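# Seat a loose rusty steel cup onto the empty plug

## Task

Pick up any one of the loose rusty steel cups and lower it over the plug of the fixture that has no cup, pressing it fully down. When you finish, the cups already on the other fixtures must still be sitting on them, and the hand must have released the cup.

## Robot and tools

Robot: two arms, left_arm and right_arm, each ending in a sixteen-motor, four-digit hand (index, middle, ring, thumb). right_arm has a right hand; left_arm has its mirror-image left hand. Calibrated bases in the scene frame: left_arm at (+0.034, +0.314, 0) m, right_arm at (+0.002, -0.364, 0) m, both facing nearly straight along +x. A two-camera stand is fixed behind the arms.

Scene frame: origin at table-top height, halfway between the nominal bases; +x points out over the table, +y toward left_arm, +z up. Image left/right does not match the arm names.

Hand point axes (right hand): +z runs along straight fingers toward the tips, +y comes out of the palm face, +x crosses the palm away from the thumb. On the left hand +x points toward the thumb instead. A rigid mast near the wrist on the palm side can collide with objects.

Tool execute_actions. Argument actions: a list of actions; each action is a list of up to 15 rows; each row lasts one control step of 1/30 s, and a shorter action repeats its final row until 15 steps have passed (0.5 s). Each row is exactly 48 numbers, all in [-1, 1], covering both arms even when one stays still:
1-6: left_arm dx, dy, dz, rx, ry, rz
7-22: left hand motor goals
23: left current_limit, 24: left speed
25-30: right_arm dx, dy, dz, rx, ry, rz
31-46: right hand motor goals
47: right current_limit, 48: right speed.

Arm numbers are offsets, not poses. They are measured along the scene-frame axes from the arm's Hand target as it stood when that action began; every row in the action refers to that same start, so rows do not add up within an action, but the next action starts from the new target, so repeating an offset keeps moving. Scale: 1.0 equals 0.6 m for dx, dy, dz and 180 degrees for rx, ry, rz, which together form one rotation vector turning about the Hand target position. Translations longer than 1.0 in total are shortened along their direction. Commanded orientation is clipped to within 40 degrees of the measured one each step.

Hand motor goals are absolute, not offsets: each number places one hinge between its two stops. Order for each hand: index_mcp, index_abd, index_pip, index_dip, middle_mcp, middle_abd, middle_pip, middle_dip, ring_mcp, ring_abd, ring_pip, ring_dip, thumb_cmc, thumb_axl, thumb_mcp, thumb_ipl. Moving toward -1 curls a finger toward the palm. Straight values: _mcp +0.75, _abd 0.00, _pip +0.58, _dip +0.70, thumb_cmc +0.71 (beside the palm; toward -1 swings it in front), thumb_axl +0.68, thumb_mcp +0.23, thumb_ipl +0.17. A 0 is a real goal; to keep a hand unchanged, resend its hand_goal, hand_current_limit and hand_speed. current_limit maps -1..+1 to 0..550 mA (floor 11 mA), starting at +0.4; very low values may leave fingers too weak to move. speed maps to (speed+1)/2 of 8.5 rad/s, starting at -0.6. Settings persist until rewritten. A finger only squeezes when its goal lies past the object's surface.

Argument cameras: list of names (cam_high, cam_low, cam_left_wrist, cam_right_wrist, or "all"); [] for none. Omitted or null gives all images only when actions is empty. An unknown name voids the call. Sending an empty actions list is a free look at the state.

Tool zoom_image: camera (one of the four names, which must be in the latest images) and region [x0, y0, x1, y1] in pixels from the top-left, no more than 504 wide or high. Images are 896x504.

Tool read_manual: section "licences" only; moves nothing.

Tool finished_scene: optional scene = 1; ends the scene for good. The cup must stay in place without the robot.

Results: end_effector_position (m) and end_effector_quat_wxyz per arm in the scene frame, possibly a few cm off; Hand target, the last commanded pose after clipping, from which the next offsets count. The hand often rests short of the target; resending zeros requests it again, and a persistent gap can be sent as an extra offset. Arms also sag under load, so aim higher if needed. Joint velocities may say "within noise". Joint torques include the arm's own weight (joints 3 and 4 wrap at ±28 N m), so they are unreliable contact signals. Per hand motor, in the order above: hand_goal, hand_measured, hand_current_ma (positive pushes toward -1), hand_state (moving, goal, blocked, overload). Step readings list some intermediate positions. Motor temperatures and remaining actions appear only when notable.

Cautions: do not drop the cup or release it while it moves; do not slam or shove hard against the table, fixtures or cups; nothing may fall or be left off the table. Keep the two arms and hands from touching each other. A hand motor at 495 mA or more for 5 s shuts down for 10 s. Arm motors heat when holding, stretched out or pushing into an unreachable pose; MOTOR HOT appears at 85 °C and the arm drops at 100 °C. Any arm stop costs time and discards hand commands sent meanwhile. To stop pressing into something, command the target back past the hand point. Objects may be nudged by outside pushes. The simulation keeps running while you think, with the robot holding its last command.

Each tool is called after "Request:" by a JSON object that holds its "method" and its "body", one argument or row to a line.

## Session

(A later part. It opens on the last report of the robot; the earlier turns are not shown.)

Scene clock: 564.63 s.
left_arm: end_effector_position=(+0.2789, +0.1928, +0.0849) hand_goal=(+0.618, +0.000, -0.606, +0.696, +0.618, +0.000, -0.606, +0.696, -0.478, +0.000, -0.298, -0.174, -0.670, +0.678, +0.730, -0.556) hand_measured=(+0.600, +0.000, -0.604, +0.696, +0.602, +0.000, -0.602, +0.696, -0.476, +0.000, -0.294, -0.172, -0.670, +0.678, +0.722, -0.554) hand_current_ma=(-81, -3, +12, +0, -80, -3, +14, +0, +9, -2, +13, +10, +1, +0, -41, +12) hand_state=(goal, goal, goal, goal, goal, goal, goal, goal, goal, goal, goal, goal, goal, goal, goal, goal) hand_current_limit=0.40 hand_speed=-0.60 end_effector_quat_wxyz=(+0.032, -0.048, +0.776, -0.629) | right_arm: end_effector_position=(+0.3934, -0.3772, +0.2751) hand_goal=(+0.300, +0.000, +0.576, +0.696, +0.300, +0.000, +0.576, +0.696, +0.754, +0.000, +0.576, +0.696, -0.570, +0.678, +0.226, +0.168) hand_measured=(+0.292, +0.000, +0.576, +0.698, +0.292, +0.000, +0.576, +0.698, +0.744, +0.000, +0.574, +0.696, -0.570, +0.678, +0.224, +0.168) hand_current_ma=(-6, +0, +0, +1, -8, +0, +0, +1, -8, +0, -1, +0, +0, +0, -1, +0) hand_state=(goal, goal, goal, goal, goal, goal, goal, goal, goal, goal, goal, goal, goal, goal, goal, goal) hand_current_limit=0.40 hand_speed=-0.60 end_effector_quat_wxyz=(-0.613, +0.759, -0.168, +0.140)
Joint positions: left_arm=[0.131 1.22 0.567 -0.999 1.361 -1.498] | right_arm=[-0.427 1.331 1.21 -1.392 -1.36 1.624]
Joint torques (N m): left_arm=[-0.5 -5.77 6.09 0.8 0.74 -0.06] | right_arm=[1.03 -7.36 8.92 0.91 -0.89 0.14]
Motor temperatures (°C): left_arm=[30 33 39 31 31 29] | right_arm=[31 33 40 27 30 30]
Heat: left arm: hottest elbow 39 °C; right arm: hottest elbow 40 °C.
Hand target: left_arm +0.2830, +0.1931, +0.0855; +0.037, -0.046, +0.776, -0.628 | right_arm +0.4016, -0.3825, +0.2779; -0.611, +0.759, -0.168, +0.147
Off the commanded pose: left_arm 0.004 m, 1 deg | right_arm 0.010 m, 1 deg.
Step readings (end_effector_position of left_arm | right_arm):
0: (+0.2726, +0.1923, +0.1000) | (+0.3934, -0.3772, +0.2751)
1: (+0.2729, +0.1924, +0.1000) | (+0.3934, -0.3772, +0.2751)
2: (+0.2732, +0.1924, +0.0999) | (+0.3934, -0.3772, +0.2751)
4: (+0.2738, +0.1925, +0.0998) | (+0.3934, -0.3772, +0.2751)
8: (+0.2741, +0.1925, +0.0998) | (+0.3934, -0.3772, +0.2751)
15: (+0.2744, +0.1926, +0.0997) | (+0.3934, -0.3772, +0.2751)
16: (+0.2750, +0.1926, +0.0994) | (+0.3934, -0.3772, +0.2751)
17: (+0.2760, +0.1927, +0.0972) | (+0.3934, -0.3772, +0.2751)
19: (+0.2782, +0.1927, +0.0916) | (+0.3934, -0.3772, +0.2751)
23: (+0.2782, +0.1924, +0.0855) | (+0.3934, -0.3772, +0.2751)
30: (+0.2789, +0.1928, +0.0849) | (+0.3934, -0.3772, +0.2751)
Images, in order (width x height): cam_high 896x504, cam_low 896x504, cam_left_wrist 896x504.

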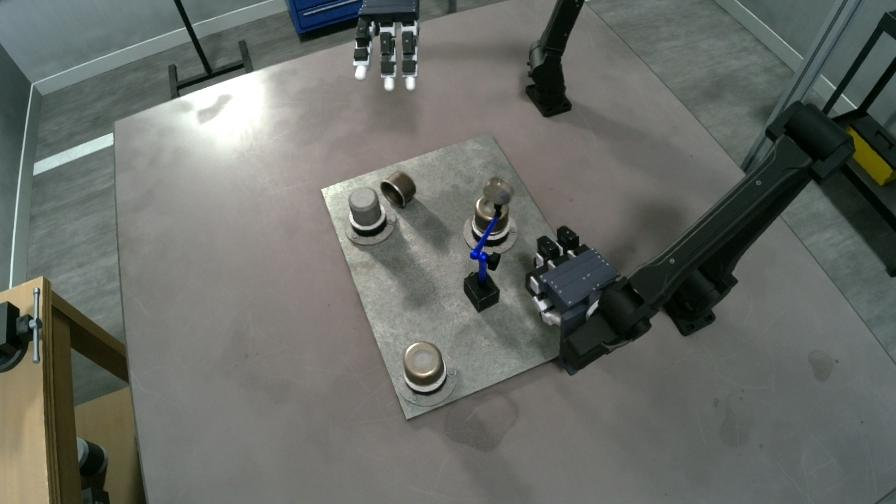

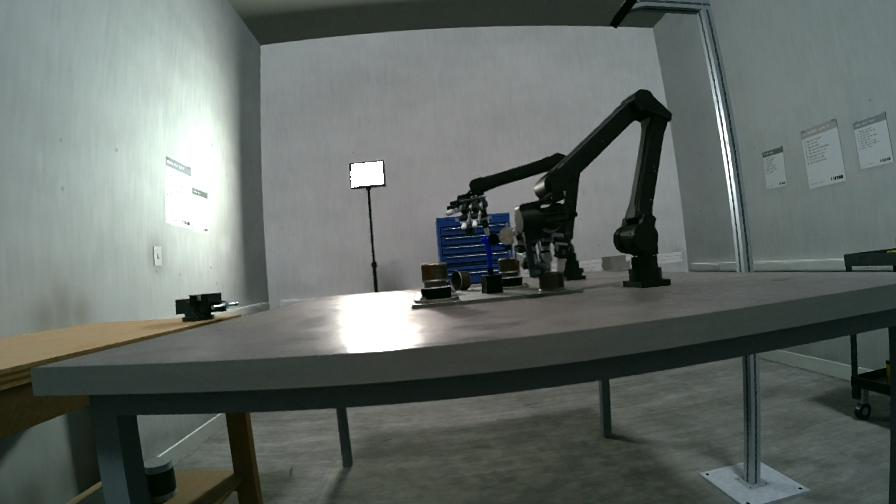

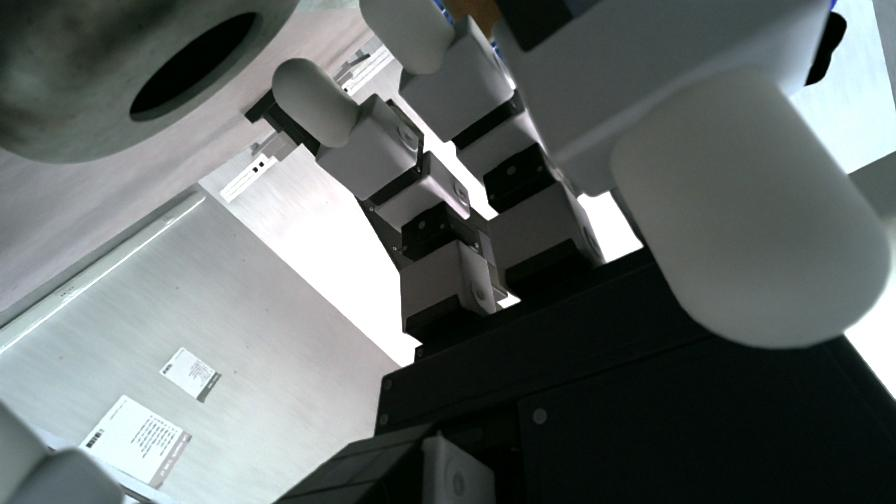

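Request:
{"method": "execute_actions", "body": {
  "actions": [
    [[0,0,-0.042,0,0,0, 0.617,0,-0.606,0.696,0.617,0,-0.606,0.696,-0.479,0,-0.299,-0.174,-0.671,0.678,0.73,-0.556,0.4,-0.6, 0,0,0,0,0,0, 0.3,0,0.576,0.696,0.3,0,0.576,0.696,0.754,0,0.576,0.696,-0.571,0.678,0.226,0.168,0.4,-0.6]]
  ],
  "cameras": ["cam_low","cam_left_wrist"]
}}

Request:
{"method": "zoom_image", "body": {
  "camera": "cam_low",
  "region": [490, 210, 600, 310]
}}

Scene clock: 570.13 s.
left_arm: end_effector_position=(+0.2779, +0.1927, +0.0583) hand_goal=(+0.618, +0.000, -0.606, +0.696, +0.618, +0.000, -0.606, +0.696, -0.478, +0.000, -0.298, -0.174, -0.670, +0.678, +0.730, -0.556) hand_measured=(+0.604, +0.000, -0.604, +0.696, +0.604, +0.000, -0.602, +0.696, -0.476, +0.000, -0.294, -0.172, -0.670, +0.678, +0.724, -0.554) hand_current_ma=(-67, -3, +12, +0, -68, -3, +13, +0, +9, -2, +13, +10, +1, +0, -36, +11) hand_state=(goal, goal, goal, goal, goal, goal, goal, goal, goal, goal, goal, goal, goal, goal, goal, goal) hand_current_limit=0.40 hand_speed=-0.60 end_effector_quat_wxyz=(+0.031, -0.049, +0.775, -0.629) | right_arm: end_effector_position=(+0.3934, -0.3772, +0.2751) hand_goal=(+0.300, +0.000, +0.576, +0.696, +0.300, +0.000, +0.576, +0.696, +0.754, +0.000, +0.576, +0.696, -0.570, +0.678, +0.226, +0.168) hand_measured=(+0.292, +0.000, +0.576, +0.698, +0.292, +0.000, +0.576, +0.698, +0.744, +0.000, +0.574, +0.696, -0.570, +0.678, +0.224, +0.168) hand_current_ma=(-6, +0, +0, +1, -8, +0, +0, +1, -8, +0, -1, +0, +0, +0, -1, +0) hand_state=(goal, goal, goal, goal, goal, goal, goal, goal, goal, goal, goal, goal, goal, goal, goal, goal) hand_current_limit=0.40 hand_speed=-0.60 end_effector_quat_wxyz=(-0.613, +0.759, -0.168, +0.140)
Joint positions: left_arm=[0.131 1.288 0.531 -0.901 1.361 -1.495] | right_arm=[-0.427 1.331 1.21 -1.392 -1.36 1.624]
Joint torques (N m): left_arm=[-0.5 -6.42 5.79 0.76 0.74 -0.1] | right_arm=[1.08 -7.36 8.9 0.92 -0.88 0.14]
Heat: left arm: hottest elbow 39 °C; right arm: hottest elbow 40 °C.
Hand target: left_arm +0.2830, +0.1931, +0.0603; +0.037, -0.046, +0.776, -0.628 | right_arm +0.4016, -0.3825, +0.2779; -0.611, +0.759, -0.168, +0.147
Off the commanded pose: left_arm 0.006 m, 1 deg | right_arm 0.010 m, 1 deg.
Step readings (end_effector_position of left_arm | right_arm):
0: (+0.2789, +0.1928, +0.0849) | (+0.3934, -0.3772, +0.2751)
1: (+0.2787, +0.1928, +0.0836) | (+0.3934, -0.3772, +0.2751)
2: (+0.2801, +0.1926, +0.0805) | (+0.3934, -0.3772, +0.2751)
4: (+0.2795, +0.1929, +0.0708) | (+0.3934, -0.3772, +0.2751)
8: (+0.2755, +0.1924, +0.0590) | (+0.3934, -0.3772, +0.2751)
15: (+0.2779, +0.1927, +0.0583) | (+0.3934, -0.3772, +0.2751)
Images, in order (width x height): cam_low 896x504, cam_left_wrist 896x504.

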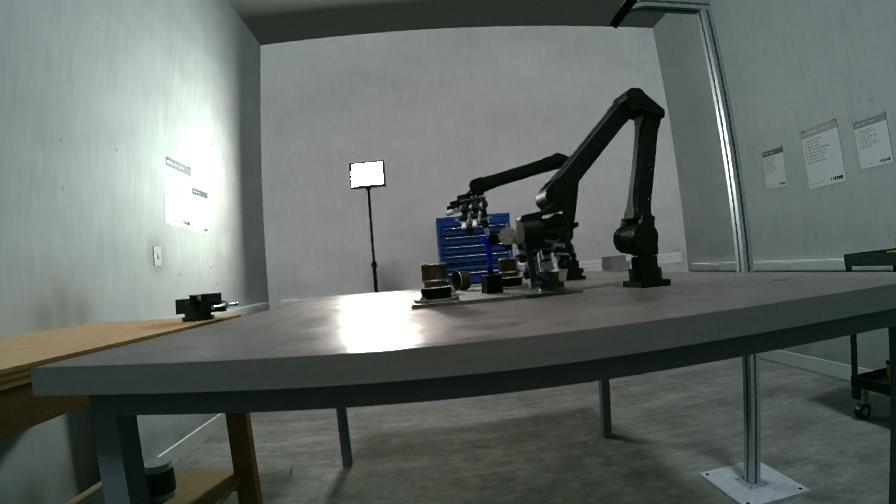

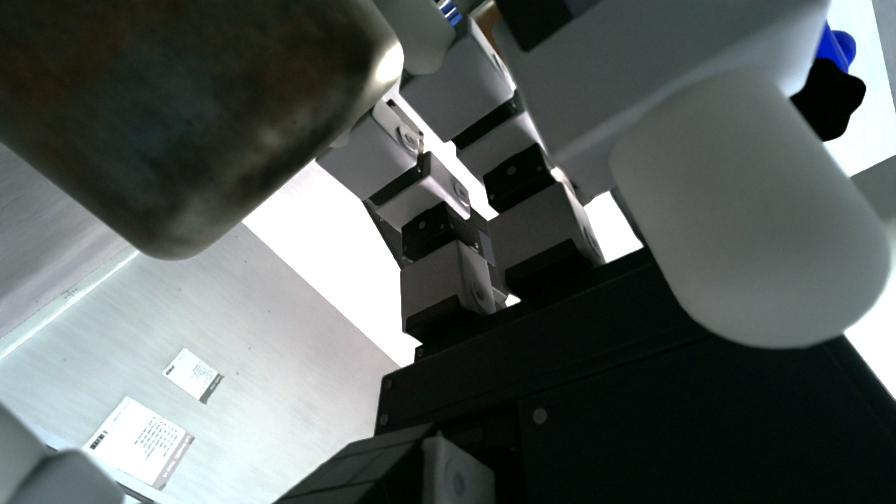

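Scaled by 4.582 from the camera's 896x504 image, which has a finer 1280x720 frame.

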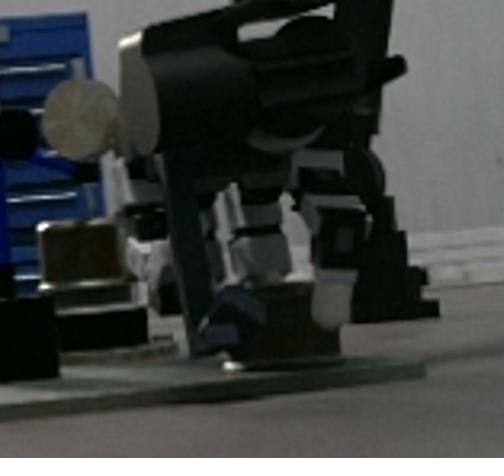

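Request:
{"method": "execute_actions", "body": {
  "actions": [
    [[0,0,0,0,0,0, 0.48,0,-0.606,0.696,0.48,0,-0.606,0.696,-0.479,0,-0.299,-0.174,-0.671,0.678,0.6,-0.556,0.1,-0.8, 0,0,0,0,0,0, 0.3,0,0.576,0.696,0.3,0,0.576,0.696,0.754,0,0.576,0.696,-0.571,0.678,0.226,0.168,0.4,-0.6]],
    [[0,0,0,0,0,0, 0.40,0,-0.606,0.696,0.40,0,-0.606,0.696,-0.479,0,-0.299,-0.174,-0.671,0.678,0.52,-0.556,0.1,-0.85, 0,0,0,0,0,0, 0.3,0,0.576,0.696,0.3,0,0.576,0.696,0.754,0,0.576,0.696,-0.571,0.678,0.226,0.168,0.4,-0.6]]
  ],
  "cameras": ["cam_low","cam_left_wrist"]
}}

Request:
{"method": "zoom_image", "body": {
  "camera": "cam_low",
  "region": [490, 210, 600, 310]
}}

Scene clock: 577.37 s.
left_arm: end_effector_position=(+0.2779, +0.1927, +0.0583) hand_goal=(+0.400, +0.000, -0.606, +0.696, +0.400, +0.000, -0.606, +0.696, -0.478, +0.000, -0.298, -0.174, -0.670, +0.678, +0.520, -0.556) hand_measured=(+0.396, +0.000, -0.604, +0.696, +0.396, +0.000, -0.602, +0.696, -0.476, +0.000, -0.294, -0.172, -0.670, +0.678, +0.520, -0.554) hand_current_ma=(-14, -3, +12, +0, -14, -3, +13, +0, +9, -2, +13, +10, +1, +0, +4, +11) hand_state=(goal, goal, goal, goal, goal, goal, goal, goal, goal, goal, goal, goal, goal, goal, goal, goal) hand_current_limit=0.10 hand_speed=-0.85 end_effector_quat_wxyz=(+0.031, -0.049, +0.775, -0.629) | right_arm: end_effector_position=(+0.3934, -0.3772, +0.2751) hand_goal=(+0.300, +0.000, +0.576, +0.696, +0.300, +0.000, +0.576, +0.696, +0.754, +0.000, +0.576, +0.696, -0.570, +0.678, +0.226, +0.168) hand_measured=(+0.292, +0.000, +0.576, +0.698, +0.292, +0.000, +0.576, +0.698, +0.744, +0.000, +0.574, +0.696, -0.570, +0.678, +0.224, +0.168) hand_current_ma=(-6, +0, +0, +1, -8, +0, +0, +1, -8, +0, -1, +0, +0, +0, -1, +0) hand_state=(goal, goal, goal, goal, goal, goal, goal, goal, goal, goal, goal, goal, goal, goal, goal, goal) hand_current_limit=0.40 hand_speed=-0.60 end_effector_quat_wxyz=(-0.613, +0.759, -0.168, +0.140)
Joint positions: left_arm=[0.131 1.288 0.531 -0.901 1.361 -1.495] | right_arm=[-0.427 1.331 1.21 -1.392 -1.36 1.624]
Joint torques (N m): left_arm=[-0.5 -6.53 5.76 0.8 0.73 -0.09] | right_arm=[1.14 -7.3 8.92 0.91 -0.89 0.14]
Heat: left arm: hottest elbow 38 °C; right arm: hottest elbow 40 °C.
Hand target: left_arm +0.2830, +0.1931, +0.0603; +0.037, -0.046, +0.776, -0.628 | right_arm +0.4016, -0.3825, +0.2779; -0.611, +0.759, -0.168, +0.147
Off the commanded pose: left_arm 0.006 m, 1 deg | right_arm 0.010 m, 1 deg.
Step readings (end_effector_position of left_arm | right_arm):
0: (+0.2779, +0.1927, +0.0583) | (+0.3934, -0.3772, +0.2751)
1: (+0.2779, +0.1927, +0.0583) | (+0.3934, -0.3772, +0.2751)
2: (+0.2779, +0.1927, +0.0583) | (+0.3934, -0.3772, +0.2751)
4: (+0.2779, +0.1927, +0.0583) | (+0.3934, -0.3772, +0.2751)
8: (+0.2779, +0.1927, +0.0583) | (+0.3934, -0.3772, +0.2751)
15: (+0.2779, +0.1927, +0.0583) | (+0.3934, -0.3772, +0.2751)
16: (+0.2779, +0.1927, +0.0583) | (+0.3934, -0.3772, +0.2751)
17: (+0.2779, +0.1927, +0.0583) | (+0.3934, -0.3772, +0.2751)
19: (+0.2779, +0.1927, +0.0583) | (+0.3934, -0.3772, +0.2751)
23: (+0.2779, +0.1927, +0.0583) | (+0.3934, -0.3772, +0.2751)
30: (+0.2779, +0.1927, +0.0583) | (+0.3934, -0.3772, +0.2751)
Images, in order (width x height): cam_low 896x504, cam_left_wrist 896x504.

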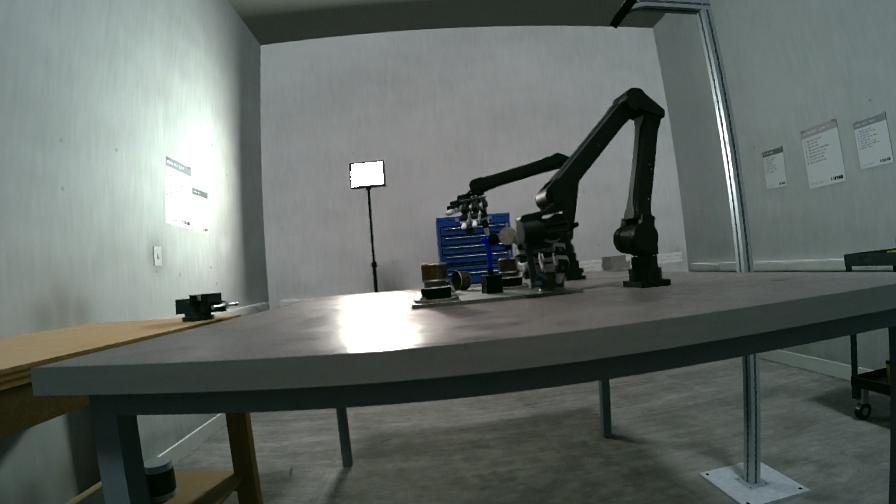

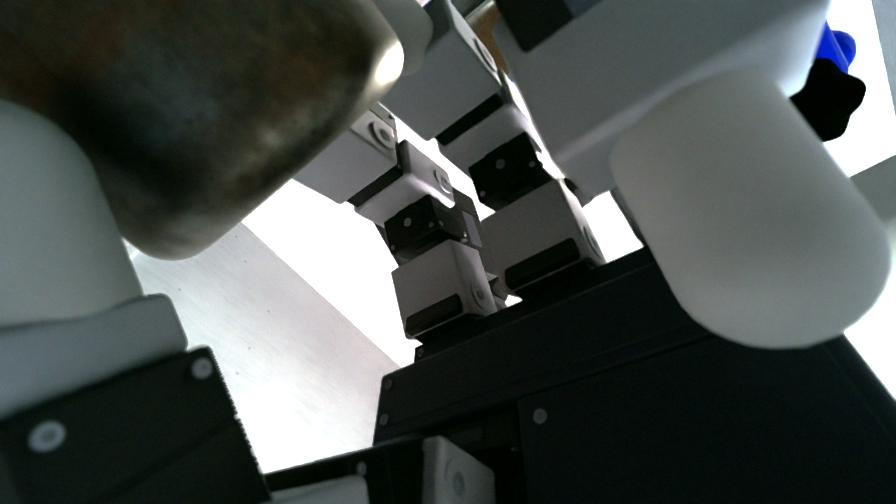

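Scaled by 4.582 from the camera's 896x504 image, which has a finer 1280x720 frame.

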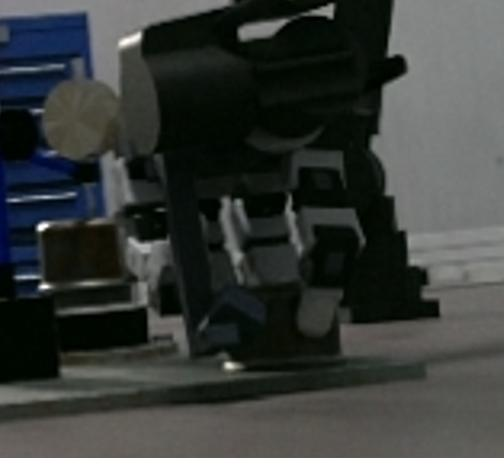

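Request:
{"method": "execute_actions", "body": {
  "actions": [
    [[0.015,0,0,0,0,0, 0.40,0,-0.606,0.696,0.40,0,-0.606,0.696,-0.479,0,-0.299,-0.174,-0.671,0.678,0.52,-0.556,0.1,-0.85, 0,0,0,0,0,0, 0.3,0,0.576,0.696,0.3,0,0.576,0.696,0.754,0,0.576,0.696,-0.571,0.678,0.226,0.168,0.4,-0.6]],
    [[0,0,0,0,0,0, 0.34,0,-0.606,0.696,0.34,0,-0.606,0.696,-0.479,0,-0.299,-0.174,-0.671,0.678,0.46,-0.556,0.1,-0.85, 0,0,0,0,0,0, 0.3,0,0.576,0.696,0.3,0,0.576,0.696,0.754,0,0.576,0.696,-0.571,0.678,0.226,0.168,0.4,-0.6]]
  ],
  "cameras": ["cam_low","cam_left_wrist"]
}}

Request:
{"method": "zoom_image", "body": {
  "camera": "cam_low",
  "region": [490, 210, 600, 310]
}}

Scene clock: 585.47 s.
left_arm: end_effector_position=(+0.2789, +0.1924, +0.0556) hand_goal=(+0.340, +0.000, -0.606, +0.696, +0.340, +0.000, -0.606, +0.696, -0.478, +0.000, -0.298, -0.174, -0.670, +0.678, +0.460, -0.556) hand_measured=(+0.378, +0.000, -0.596, +0.700, +0.370, +0.000, -0.598, +0.698, -0.476, +0.000, -0.294, -0.172, -0.670, +0.678, +0.502, -0.550) hand_current_ma=(+186, -3, +41, +14, +151, -3, +34, +9, +9, -2, +13, +10, +1, +0, +248, +36) hand_state=(blocked, goal, goal, goal, blocked, goal, goal, goal, goal, goal, goal, goal, goal, goal, blocked, goal) hand_current_limit=0.10 hand_speed=-0.85 end_effector_quat_wxyz=(+0.027, -0.054, +0.775, -0.629) | right_arm: end_effector_position=(+0.3934, -0.3772, +0.2751) hand_goal=(+0.300, +0.000, +0.576, +0.696, +0.300, +0.000, +0.576, +0.696, +0.754, +0.000, +0.576, +0.696, -0.570, +0.678, +0.226, +0.168) hand_measured=(+0.292, +0.000, +0.576, +0.698, +0.292, +0.000, +0.576, +0.698, +0.744, +0.000, +0.574, +0.696, -0.570, +0.678, +0.224, +0.168) hand_current_ma=(-6, +0, +0, +1, -8, +0, +0, +1, -8, +0, -1, +0, +0, +0, -1, +0) hand_state=(goal, goal, goal, goal, goal, goal, goal, goal, goal, goal, goal, goal, goal, goal, goal, goal) hand_current_limit=0.40 hand_speed=-0.60 end_effector_quat_wxyz=(-0.613, +0.759, -0.168, +0.140)
Joint positions: left_arm=[0.129 1.3 0.531 -0.881 1.361 -1.515] | right_arm=[-0.427 1.331 1.21 -1.392 -1.36 1.624]
Joint torques (N m): left_arm=[-0.91 -6.07 7.04 0.81 0.74 -0.09] | right_arm=[1.03 -7.36 8.91 0.9 -0.89 0.14]
Heat: left arm: hottest elbow 38 °C; right arm: hottest elbow 40 °C.
Hand target: left_arm +0.2920, +0.1931, +0.0603; +0.037, -0.046, +0.776, -0.628 | right_arm +0.4016, -0.3825, +0.2779; -0.611, +0.759, -0.168, +0.147
Off the commanded pose: left_arm 0.014 m, 1 deg | right_arm 0.010 m, 1 deg.
Step readings (end_effector_position of left_arm | right_arm):
0: (+0.2779, +0.1927, +0.0583) | (+0.3934, -0.3772, +0.2751)
1: (+0.2780, +0.1927, +0.0583) | (+0.3934, -0.3772, +0.2751)
2: (+0.2784, +0.1927, +0.0579) | (+0.3934, -0.3772, +0.2751)
4: (+0.2791, +0.1928, +0.0565) | (+0.3934, -0.3772, +0.2751)
8: (+0.2793, +0.1928, +0.0555) | (+0.3934, -0.3772, +0.2751)
15: (+0.2794, +0.1928, +0.0555) | (+0.3934, -0.3772, +0.2751)
16: (+0.2794, +0.1928, +0.0555) | (+0.3934, -0.3772, +0.2751)
17: (+0.2792, +0.1924, +0.0555) | (+0.3934, -0.3772, +0.2751)
19: (+0.2790, +0.1924, +0.0556) | (+0.3934, -0.3772, +0.2751)
23: (+0.2789, +0.1924, +0.0556) | (+0.3934, -0.3772, +0.2751)
30: (+0.2789, +0.1924, +0.0556) | (+0.3934, -0.3772, +0.2751)
Images, in order (width x height): cam_low 896x504, cam_left_wrist 896x504.

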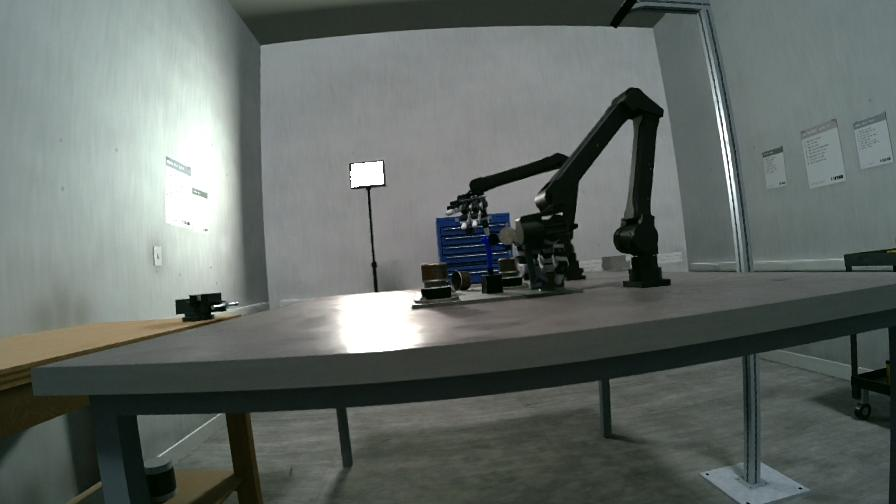

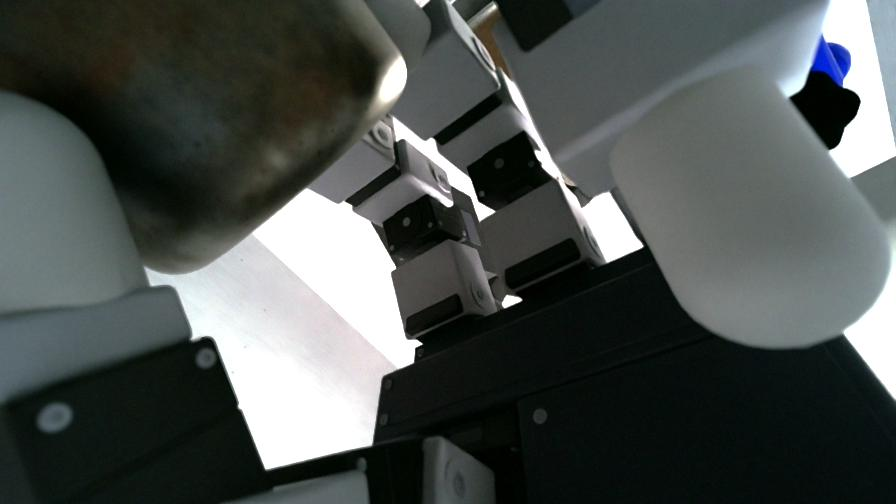

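Scaled by 4.582 from the camera's 896x504 image, which has a finer 1280x720 frame.

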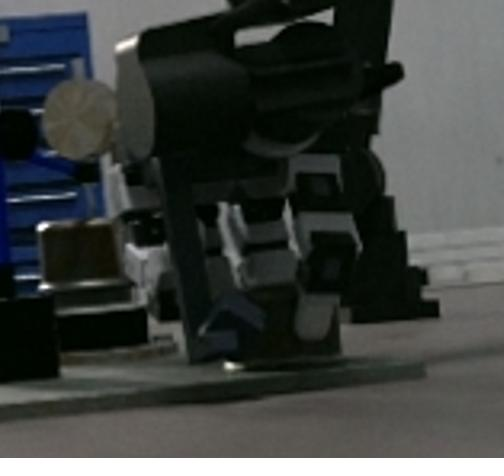

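Request:
{"method": "execute_actions", "body": {
  "actions": [
    [[0,0,0,0,0,0, 0.43,0,-0.606,0.696,0.43,0,-0.606,0.696,-0.479,0,-0.299,-0.174,-0.729,0.678,0.57,-0.556,0.1,-0.8, 0,0,0,0,0,0, 0.3,0,0.576,0.696,0.3,0,0.576,0.696,0.754,0,0.576,0.696,-0.571,0.678,0.226,0.168,0.4,-0.6]],
    [[0,0,0.015,0,0,0, 0.43,0,-0.606,0.696,0.43,0,-0.606,0.696,-0.479,0,-0.299,-0.174,-0.729,0.678,0.57,-0.556,0.1,-0.85, 0,0,0,0,0,0, 0.3,0,0.576,0.696,0.3,0,0.576,0.696,0.754,0,0.576,0.696,-0.571,0.678,0.226,0.168,0.4,-0.6]]
  ],
  "cameras": ["cam_low","cam_left_wrist"]
}}

Request:
{"method": "zoom_image", "body": {
  "camera": "cam_low",
  "region": [490, 210, 600, 310]
}}

Scene clock: 602.33 s.
left_arm: end_effector_position=(+0.2793, +0.1928, +0.0576) hand_goal=(+0.430, +0.000, -0.606, +0.696, +0.430, +0.000, -0.606, +0.696, -0.478, +0.000, -0.298, -0.174, -0.728, +0.678, +0.570, -0.556) hand_measured=(+0.416, +0.000, -0.602, +0.698, +0.416, +0.000, -0.602, +0.698, -0.476, +0.000, -0.294, -0.172, -0.724, +0.678, +0.564, -0.554) hand_current_ma=(-67, -3, +17, +12, -65, -3, +19, +9, +9, -2, +13, +10, +19, +0, -31, +14) hand_state=(goal, goal, goal, goal, goal, goal, goal, goal, goal, goal, goal, goal, goal, goal, goal, goal) hand_current_limit=0.10 hand_speed=-0.85 end_effector_quat_wxyz=(+0.029, -0.054, +0.775, -0.629) | right_arm: end_effector_position=(+0.3934, -0.3772, +0.2751) hand_goal=(+0.300, +0.000, +0.576, +0.696, +0.300, +0.000, +0.576, +0.696, +0.754, +0.000, +0.576, +0.696, -0.570, +0.678, +0.226, +0.168) hand_measured=(+0.292, +0.000, +0.576, +0.698, +0.292, +0.000, +0.576, +0.698, +0.744, +0.000, +0.574, +0.696, -0.570, +0.678, +0.224, +0.168) hand_current_ma=(-6, +0, +0, +1, -8, +0, +0, +1, -8, +0, -1, +0, +0, +0, -1, +0) hand_state=(goal, goal, goal, goal, goal, goal, goal, goal, goal, goal, goal, goal, goal, goal, goal, goal) hand_current_limit=0.40 hand_speed=-0.60 end_effector_quat_wxyz=(-0.613, +0.759, -0.168, +0.140)
Joint positions: left_arm=[0.131 1.291 0.531 -0.881 1.361 -1.521] | right_arm=[-0.427 1.331 1.21 -1.392 -1.36 1.624]
Joint torques (N m): left_arm=[-1.03 -7.12 7.86 -0.32 0.73 -0.09] | right_arm=[1.08 -7.36 8.92 0.91 -0.89 0.14]
Heat: left arm: hottest elbow 38 °C; right arm: hottest elbow 40 °C.
Hand target: left_arm +0.2920, +0.1931, +0.0693; +0.037, -0.046, +0.776, -0.628 | right_arm +0.4016, -0.3825, +0.2779; -0.611, +0.759, -0.168, +0.147
Off the commanded pose: left_arm 0.017 m, 1 deg | right_arm 0.010 m, 1 deg.
Step readings (end_effector_position of left_arm | right_arm):
0: (+0.2789, +0.1924, +0.0556) | (+0.3934, -0.3772, +0.2751)
1: (+0.2789, +0.1924, +0.0556) | (+0.3934, -0.3772, +0.2751)
2: (+0.2788, +0.1924, +0.0556) | (+0.3934, -0.3772, +0.2751)
4: (+0.2788, +0.1924, +0.0556) | (+0.3934, -0.3772, +0.2751)
8: (+0.2790, +0.1928, +0.0556) | (+0.3934, -0.3772, +0.2751)
15: (+0.2790, +0.1928, +0.0556) | (+0.3934, -0.3772, +0.2751)
16: (+0.2790, +0.1928, +0.0556) | (+0.3934, -0.3772, +0.2751)
17: (+0.2790, +0.1927, +0.0560) | (+0.3934, -0.3772, +0.2751)
19: (+0.2791, +0.1928, +0.0567) | (+0.3934, -0.3772, +0.2751)
23: (+0.2794, +0.1928, +0.0576) | (+0.3934, -0.3772, +0.2751)
30: (+0.2793, +0.1928, +0.0576) | (+0.3934, -0.3772, +0.2751)
Images, in order (width x height): cam_low 896x504, cam_left_wrist 896x504.

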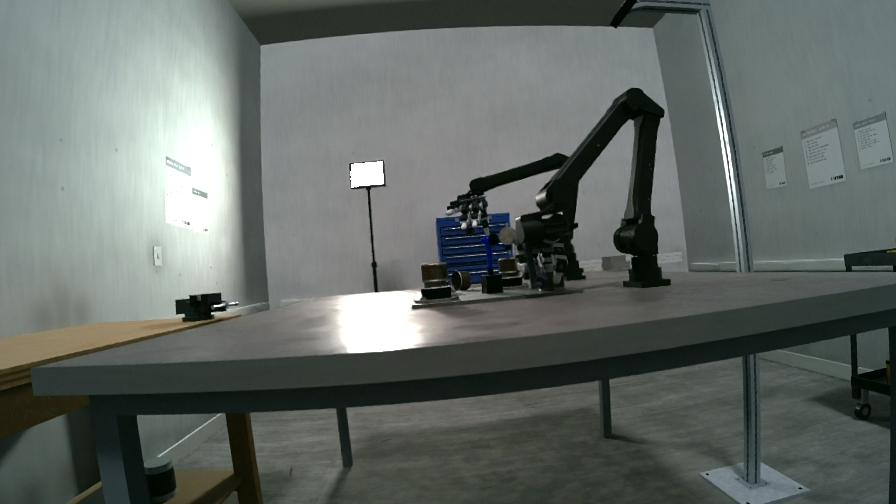

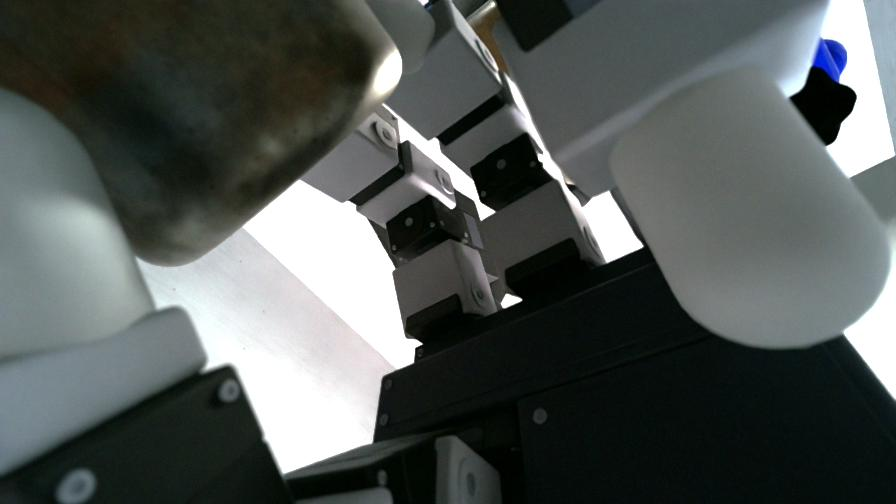

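Scaled by 4.582 from the camera's 896x504 image, which has a finer 1280x720 frame.

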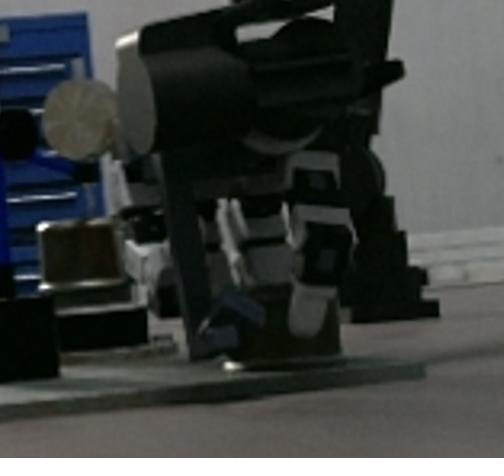

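Request:
{"method": "execute_actions", "body": {
  "actions": [
    [[0,0,0.012,0,0,0, 0.43,0,-0.606,0.696,0.43,0,-0.606,0.696,-0.479,0,-0.299,-0.174,-0.729,0.678,0.57,-0.556,0.1,-0.8, 0,0,0,0,0,0, 0.3,0,0.576,0.696,0.3,0,0.576,0.696,0.754,0,0.576,0.696,-0.571,0.678,0.226,0.168,0.4,-0.6]],
    [[0,0,0,0,0,0, 0.35,0,-0.606,0.696,0.35,0,-0.606,0.696,-0.479,0,-0.299,-0.174,-0.729,0.678,0.47,-0.556,0.1,-0.8, 0,0,0,0,0,0, 0.3,0,0.576,0.696,0.3,0,0.576,0.696,0.754,0,0.576,0.696,-0.571,0.678,0.226,0.168,0.4,-0.6]]
  ],
  "cameras": ["cam_low"]
}}

Request:
{"method": "zoom_image", "body": {
  "camera": "cam_low",
  "region": [490, 210, 600, 310]
}}

Scene clock: 608.10 s.
left_arm: end_effector_position=(+0.2765, +0.1920, +0.0638) hand_goal=(+0.350, +0.000, -0.606, +0.696, +0.350, +0.000, -0.606, +0.696, -0.478, +0.000, -0.298, -0.174, -0.728, +0.678, +0.470, -0.556) hand_measured=(+0.360, +0.000, -0.598, +0.700, +0.370, +0.000, -0.596, +0.700, -0.476, +0.000, -0.294, -0.172, -0.724, +0.678, +0.512, -0.550) hand_current_ma=(+43, -2, +31, +13, +94, -3, +41, +14, +9, -2, +13, +10, +14, +0, +251, +37) hand_state=(goal, goal, goal, goal, goal, goal, goal, goal, goal, goal, goal, goal, goal, goal, blocked, goal) hand_current_limit=0.10 hand_speed=-0.80 end_effector_quat_wxyz=(+0.026, -0.056, +0.775, -0.629) | right_arm: end_effector_position=(+0.3934, -0.3772, +0.2751) hand_goal=(+0.300, +0.000, +0.576, +0.696, +0.300, +0.000, +0.576, +0.696, +0.754, +0.000, +0.576, +0.696, -0.570, +0.678, +0.226, +0.168) hand_measured=(+0.292, +0.000, +0.576, +0.698, +0.292, +0.000, +0.576, +0.698, +0.744, +0.000, +0.574, +0.696, -0.570, +0.678, +0.224, +0.168) hand_current_ma=(-6, +0, +0, +1, -8, +0, +0, +1, -8, +0, -1, +0, +0, +0, -1, +0) hand_state=(goal, goal, goal, goal, goal, goal, goal, goal, goal, goal, goal, goal, goal, goal, goal, goal) hand_current_limit=0.40 hand_speed=-0.60 end_effector_quat_wxyz=(-0.613, +0.759, -0.168, +0.140)
Joint positions: left_arm=[0.129 1.269 0.534 -0.907 1.361 -1.527] | right_arm=[-0.427 1.331 1.21 -1.392 -1.36 1.624]
Joint torques (N m): left_arm=[-0.91 -6.65 8.36 -0.31 0.73 -0.06] | right_arm=[1.08 -7.36 8.92 0.91 -0.89 0.14]
Heat: left arm: hottest elbow 38 °C; right arm: hottest elbow 40 °C.
Hand target: left_arm +0.2920, +0.1931, +0.0765; +0.037, -0.046, +0.776, -0.628 | right_arm +0.4016, -0.3825, +0.2779; -0.611, +0.759, -0.168, +0.147
Off the commanded pose: left_arm 0.020 m, 2 deg | right_arm 0.010 m, 1 deg.
Step readings (end_effector_position of left_arm | right_arm):
0: (+0.2793, +0.1928, +0.0576) | (+0.3934, -0.3772, +0.2751)
1: (+0.2789, +0.1927, +0.0577) | (+0.3934, -0.3772, +0.2751)
2: (+0.2775, +0.1925, +0.0586) | (+0.3934, -0.3772, +0.2751)
4: (+0.2767, +0.1928, +0.0608) | (+0.3934, -0.3772, +0.2751)
8: (+0.2766, +0.1927, +0.0633) | (+0.3934, -0.3772, +0.2751)
15: (+0.2770, +0.1928, +0.0637) | (+0.3934, -0.3772, +0.2751)
16: (+0.2770, +0.1928, +0.0637) | (+0.3934, -0.3772, +0.2751)
17: (+0.2770, +0.1928, +0.0637) | (+0.3934, -0.3772, +0.2751)
19: (+0.2768, +0.1924, +0.0637) | (+0.3934, -0.3772, +0.2751)
23: (+0.2765, +0.1920, +0.0638) | (+0.3934, -0.3772, +0.2751)
30: (+0.2765, +0.1920, +0.0638) | (+0.3934, -0.3772, +0.2751)
Images, in order (width x height): cam_low 896x504.

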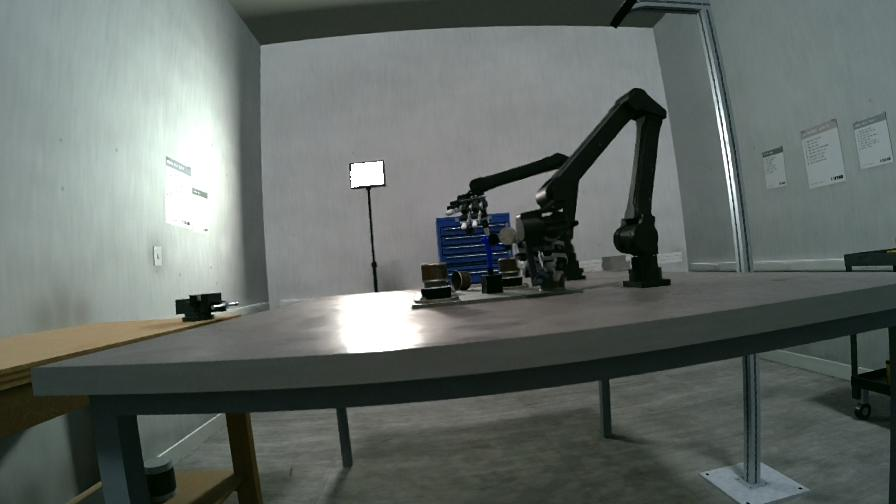

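Scaled by 4.582 from the camera's 896x504 image, which has a finer 1280x720 frame.

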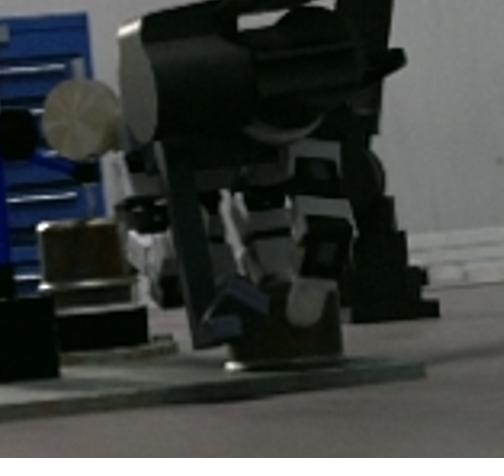

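Request:
{"method": "execute_actions", "body": {
  "actions": [
    [[0,0,0,0,0,0, 0.25,0,-0.63,0.696,0.25,0,-0.63,0.696,-0.479,0,-0.299,-0.174,-0.729,0.678,0.38,-0.58,0.4,-0.85, 0,0,0,0,0,0, 0.3,0,0.576,0.696,0.3,0,0.576,0.696,0.754,0,0.576,0.696,-0.571,0.678,0.226,0.168,0.4,-0.6]],
    [[0,0,0,0,0,0, 0.15,0,-0.66,0.696,0.15,0,-0.66,0.696,-0.479,0,-0.299,-0.174,-0.729,0.678,0.25,-0.6,0.78,-0.85, 0,0,0,0,0,0, 0.3,0,0.576,0.696,0.3,0,0.576,0.696,0.754,0,0.576,0.696,-0.571,0.678,0.226,0.168,0.4,-0.6]],
    [[0,0,0,0,0,0, 0.1,0,-0.66,0.696,0.1,0,-0.66,0.696,-0.479,0,-0.299,-0.174,-0.729,0.678,0.2,-0.6,0.78,-0.85, 0,0,0,0,0,0, 0.3,0,0.576,0.696,0.3,0,0.576,0.696,0.754,0,0.576,0.696,-0.571,0.678,0.226,0.168,0.4,-0.6]]
  ],
  "cameras": ["cam_low","cam_left_wrist"]
}}

Request:
{"method": "zoom_image", "body": {
  "camera": "cam_low",
  "region": [490, 210, 600, 310]
}}

Scene clock: 624.77 s.
left_arm: end_effector_position=(+0.2771, +0.1921, +0.0642) hand_goal=(+0.100, +0.000, -0.660, +0.696, +0.100, +0.000, -0.660, +0.696, -0.478, +0.000, -0.298, -0.174, -0.728, +0.678, +0.200, -0.600) hand_measured=(+0.346, +0.002, -0.602, +0.708, +0.358, +0.000, -0.598, +0.708, -0.476, +0.000, -0.294, -0.172, -0.726, +0.678, +0.510, -0.550) hand_current_ma=(+490, +7, +274, +55, +490, -3, +292, +57, +9, -2, +13, +10, +9, +0, +490, +311) hand_state=(blocked, goal, blocked, goal, blocked, goal, blocked, goal, goal, goal, goal, goal, goal, goal, blocked, blocked) hand_current_limit=0.78 hand_speed=-0.85 end_effector_quat_wxyz=(+0.027, -0.056, +0.775, -0.629) | right_arm: end_effector_position=(+0.3934, -0.3772, +0.2751) hand_goal=(+0.300, +0.000, +0.576, +0.696, +0.300, +0.000, +0.576, +0.696, +0.754, +0.000, +0.576, +0.696, -0.570, +0.678, +0.226, +0.168) hand_measured=(+0.292, +0.000, +0.576, +0.698, +0.292, +0.000, +0.576, +0.698, +0.744, +0.000, +0.574, +0.696, -0.570, +0.678, +0.224, +0.168) hand_current_ma=(-6, +0, +0, +1, -8, +0, +0, +1, -8, +0, -1, +0, +0, +0, -1, +0) hand_state=(goal, goal, goal, goal, goal, goal, goal, goal, goal, goal, goal, goal, goal, goal, goal, goal) hand_current_limit=0.40 hand_speed=-0.60 end_effector_quat_wxyz=(-0.613, +0.759, -0.168, +0.140)
Joint positions: left_arm=[0.129 1.269 0.535 -0.907 1.361 -1.527] | right_arm=[-0.427 1.331 1.21 -1.392 -1.36 1.624]
Joint torques (N m): left_arm=[-1.03 -6.59 8.35 -0.29 0.73 -0.05] | right_arm=[1.14 -7.3 8.91 0.91 -0.89 0.14]
Heat: left arm: hottest elbow 38 °C; right arm: hottest elbow 40 °C.
Hand target: left_arm +0.2920, +0.1931, +0.0765; +0.037, -0.046, +0.776, -0.628 | right_arm +0.4016, -0.3825, +0.2779; -0.611, +0.759, -0.168, +0.147
Off the commanded pose: left_arm 0.019 m, 2 deg | right_arm 0.010 m, 1 deg.
Step readings (end_effector_position of left_arm | right_arm):
0: (+0.2765, +0.1920, +0.0638) | (+0.3934, -0.3772, +0.2751)
1: (+0.2765, +0.1920, +0.0638) | (+0.3934, -0.3772, +0.2751)
2: (+0.2765, +0.1920, +0.0638) | (+0.3934, -0.3772, +0.2751)
4: (+0.2771, +0.1921, +0.0642) | (+0.3934, -0.3772, +0.2751)
8: (+0.2771, +0.1921, +0.0642) | (+0.3934, -0.3772, +0.2751)
15: (+0.2771, +0.1921, +0.0642) | (+0.3934, -0.3772, +0.2751)
16: (+0.2771, +0.1921, +0.0642) | (+0.3934, -0.3772, +0.2751)
17: (+0.2771, +0.1921, +0.0642) | (+0.3934, -0.3772, +0.2751)
19: (+0.2771, +0.1921, +0.0642) | (+0.3934, -0.3772, +0.2751)
23: (+0.2771, +0.1921, +0.0642) | (+0.3934, -0.3772, +0.2751)
30: (+0.2771, +0.1921, +0.0642) | (+0.3934, -0.3772, +0.2751)
31: (+0.2771, +0.1921, +0.0642) | (+0.3934, -0.3772, +0.2751)
32: (+0.2771, +0.1921, +0.0642) | (+0.3934, -0.3772, +0.2751)
34: (+0.2771, +0.1921, +0.0642) | (+0.3934, -0.3772, +0.2751)
38: (+0.2771, +0.1921, +0.0642) | (+0.3934, -0.3772, +0.2751)
45: (+0.2771, +0.1921, +0.0642) | (+0.3934, -0.3772, +0.2751)
Images, in order (width x height): cam_low 896x504, cam_left_wrist 896x504.

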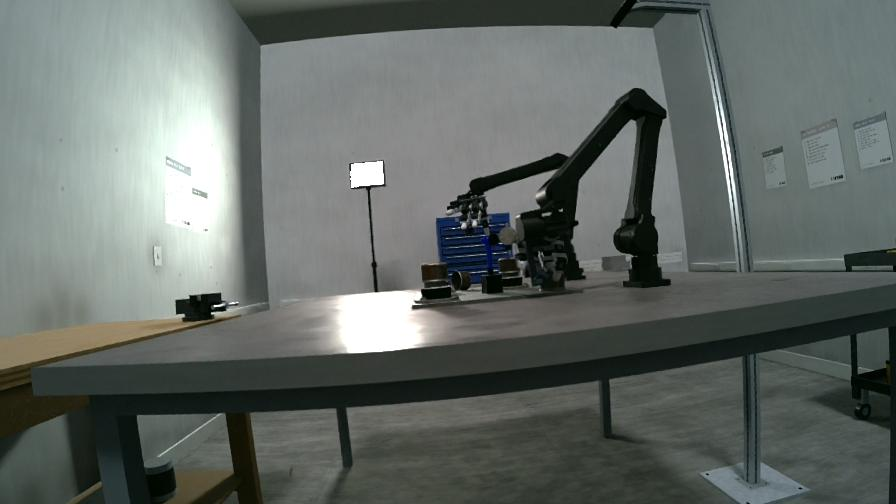

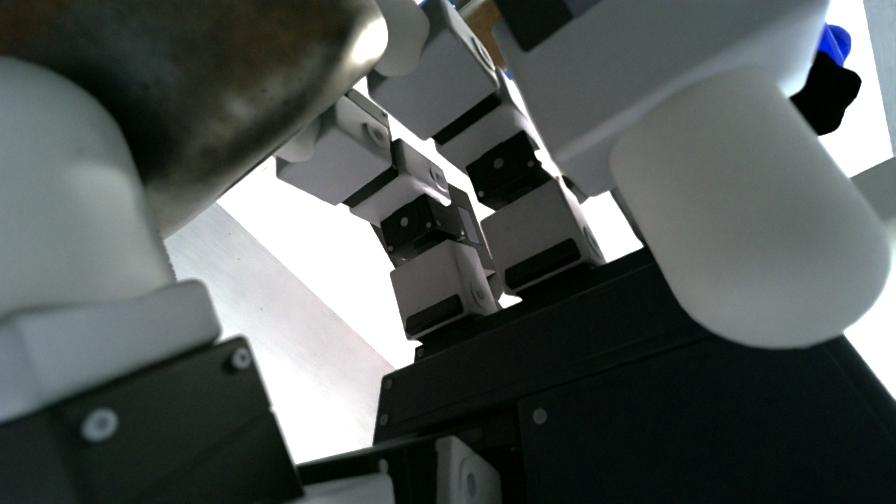

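Scaled by 4.582 from the camera's 896x504 image, which has a finer 1280x720 frame.

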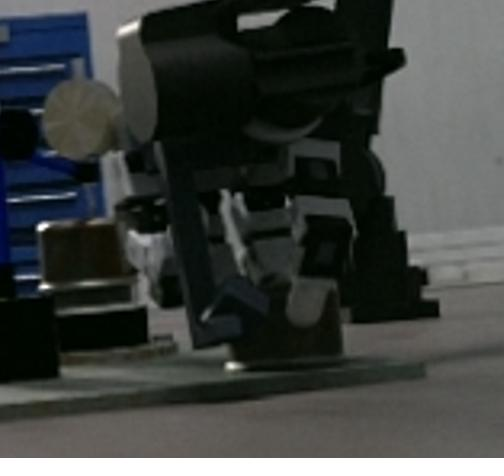

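Request:
{"method": "execute_actions", "body": {
  "actions": [
    [[0,0,0.02,0,0,0, 0.1,0,-0.66,0.696,0.1,0,-0.66,0.696,-0.479,0,-0.299,-0.174,-0.729,0.678,0.2,-0.6,0.78,-0.85, 0,0,0,0,0,0, 0.3,0,0.576,0.696,0.3,0,0.576,0.696,0.754,0,0.576,0.696,-0.571,0.678,0.226,0.168,0.4,-0.6]],
    [[0,0,0.02,0,0,0, 0.1,0,-0.66,0.696,0.1,0,-0.66,0.696,-0.479,0,-0.299,-0.174,-0.729,0.678,0.2,-0.6,0.78,-0.85, 0,0,0,0,0,0, 0.3,0,0.576,0.696,0.3,0,0.576,0.696,0.754,0,0.576,0.696,-0.571,0.678,0.226,0.168,0.4,-0.6]],
    [[0,0,0.02,0,0,0, 0.1,0,-0.66,0.696,0.1,0,-0.66,0.696,-0.479,0,-0.299,-0.174,-0.729,0.678,0.2,-0.6,0.78,-0.85, 0,0,0,0,0,0, 0.3,0,0.576,0.696,0.3,0,0.576,0.696,0.754,0,0.576,0.696,-0.571,0.678,0.226,0.168,0.4,-0.6]]
  ],
  "cameras": ["cam_low","cam_left_wrist"]
}}

Request:
{"method": "zoom_image", "body": {
  "camera": "cam_low",
  "region": [490, 210, 600, 310]
}}

Scene clock: 633.70 s.
left_arm: end_effector_position=(+0.2742, +0.1926, +0.0942) hand_goal=(+0.100, +0.000, -0.660, +0.696, +0.100, +0.000, -0.660, +0.696, -0.478, +0.000, -0.298, -0.174, -0.728, +0.678, +0.200, -0.600) hand_measured=(+0.340, +0.004, -0.602, +0.714, +0.352, -0.002, -0.598, +0.716, -0.476, +0.000, -0.294, -0.172, -0.728, +0.678, +0.510, -0.550) hand_current_ma=(+489, +13, +274, +85, +490, -6, +292, +95, +9, -2, +13, +10, -3, +0, +489, +311) hand_state=(blocked, goal, blocked, goal, blocked, goal, blocked, blocked, goal, goal, goal, goal, goal, goal, blocked, blocked) hand_current_limit=0.78 hand_speed=-0.85 end_effector_quat_wxyz=(+0.021, -0.062, +0.776, -0.627) | right_arm: end_effector_position=(+0.3934, -0.3772, +0.2751) hand_goal=(+0.300, +0.000, +0.576, +0.696, +0.300, +0.000, +0.576, +0.696, +0.754, +0.000, +0.576, +0.696, -0.570, +0.678, +0.226, +0.168) hand_measured=(+0.292, +0.000, +0.576, +0.698, +0.292, +0.000, +0.576, +0.698, +0.744, +0.000, +0.574, +0.696, -0.570, +0.678, +0.224, +0.168) hand_current_ma=(-6, +0, +0, +1, -8, +0, +0, +1, -8, +0, -1, +0, +0, +0, -1, +0) hand_state=(goal, goal, goal, goal, goal, goal, goal, goal, goal, goal, goal, goal, goal, goal, goal, goal) hand_current_limit=0.40 hand_speed=-0.60 end_effector_quat_wxyz=(-0.613, +0.759, -0.168, +0.140)
Joint positions: left_arm=[0.131 1.196 0.578 -1.038 1.356 -1.53] | right_arm=[-0.427 1.331 1.21 -1.392 -1.36 1.624]
Joint torques (N m): left_arm=[-0.79 -6.53 9.61 -0.39 0.88 -0.03] | right_arm=[1.08 -7.36 8.91 0.91 -0.89 0.14]
Heat: left arm: hottest elbow 38 °C; right arm: hottest elbow 40 °C.
Hand target: left_arm +0.2920, +0.1931, +0.1125; +0.037, -0.046, +0.776, -0.628 | right_arm +0.4016, -0.3825, +0.2779; -0.611, +0.759, -0.168, +0.147
Off the commanded pose: left_arm 0.026 m, 3 deg | right_arm 0.010 m, 1 deg.
Step readings (end_effector_position of left_arm | right_arm):
0: (+0.2771, +0.1921, +0.0642) | (+0.3934, -0.3772, +0.2751)
1: (+0.2767, +0.1921, +0.0646) | (+0.3934, -0.3772, +0.2751)
2: (+0.2763, +0.1922, +0.0655) | (+0.3934, -0.3772, +0.2751)
4: (+0.2746, +0.1923, +0.0684) | (+0.3934, -0.3772, +0.2751)
8: (+0.2741, +0.1923, +0.0714) | (+0.3934, -0.3772, +0.2751)
15: (+0.2732, +0.1921, +0.0716) | (+0.3934, -0.3772, +0.2751)
16: (+0.2735, +0.1924, +0.0721) | (+0.3934, -0.3772, +0.2751)
17: (+0.2732, +0.1923, +0.0734) | (+0.3934, -0.3772, +0.2751)
19: (+0.2727, +0.1926, +0.0778) | (+0.3934, -0.3772, +0.2751)
23: (+0.2750, +0.1925, +0.0831) | (+0.3934, -0.3772, +0.2751)
30: (+0.2745, +0.1925, +0.0837) | (+0.3934, -0.3772, +0.2751)
31: (+0.2745, +0.1925, +0.0840) | (+0.3934, -0.3772, +0.2751)
32: (+0.2740, +0.1926, +0.0847) | (+0.3934, -0.3772, +0.2751)
34: (+0.2733, +0.1928, +0.0890) | (+0.3934, -0.3772, +0.2751)
38: (+0.2747, +0.1927, +0.0936) | (+0.3934, -0.3772, +0.2751)
45: (+0.2742, +0.1926, +0.0942) | (+0.3934, -0.3772, +0.2751)
Images, in order (width x height): cam_low 896x504, cam_left_wrist 896x504.

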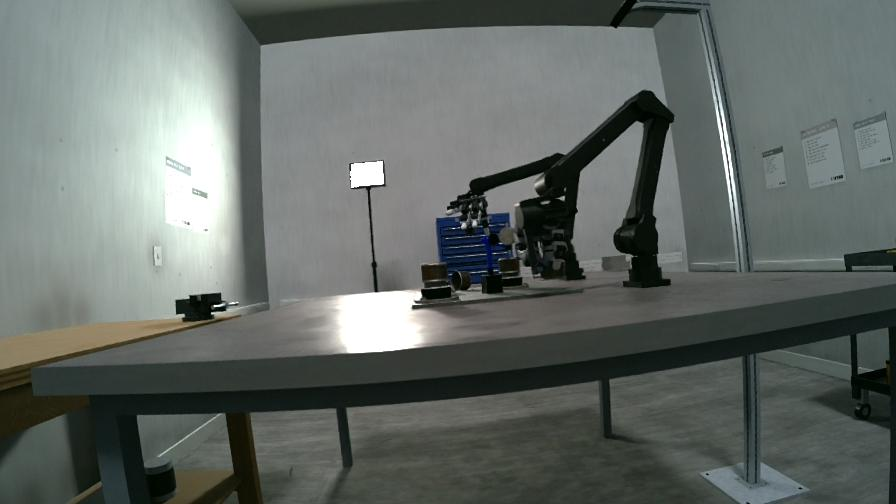

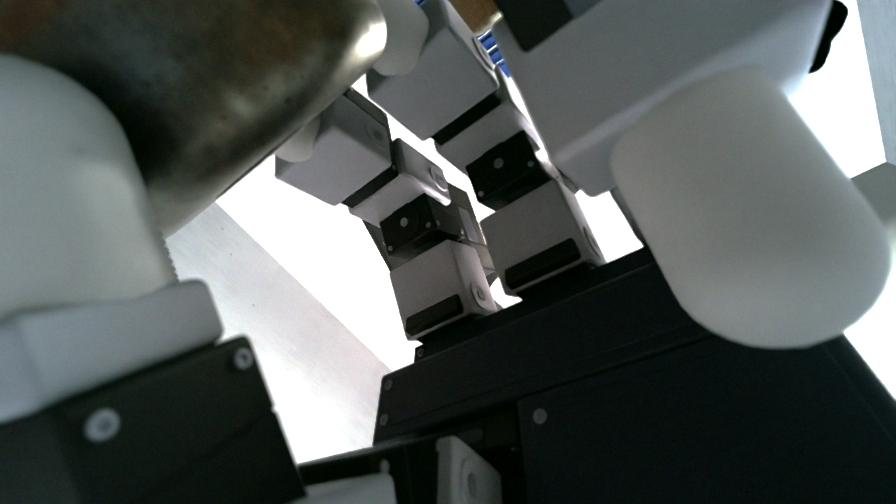

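Scaled by 4.582 from the camera's 896x504 image, which has a finer 1280x720 frame.

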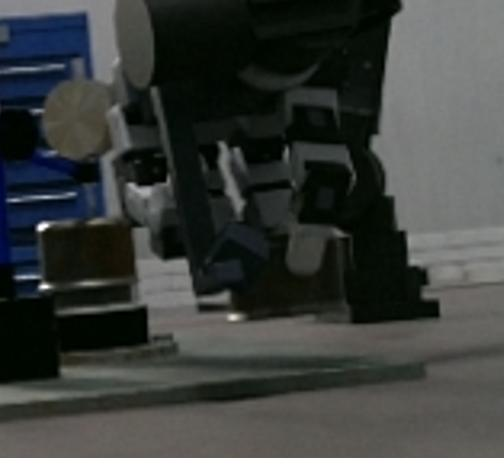

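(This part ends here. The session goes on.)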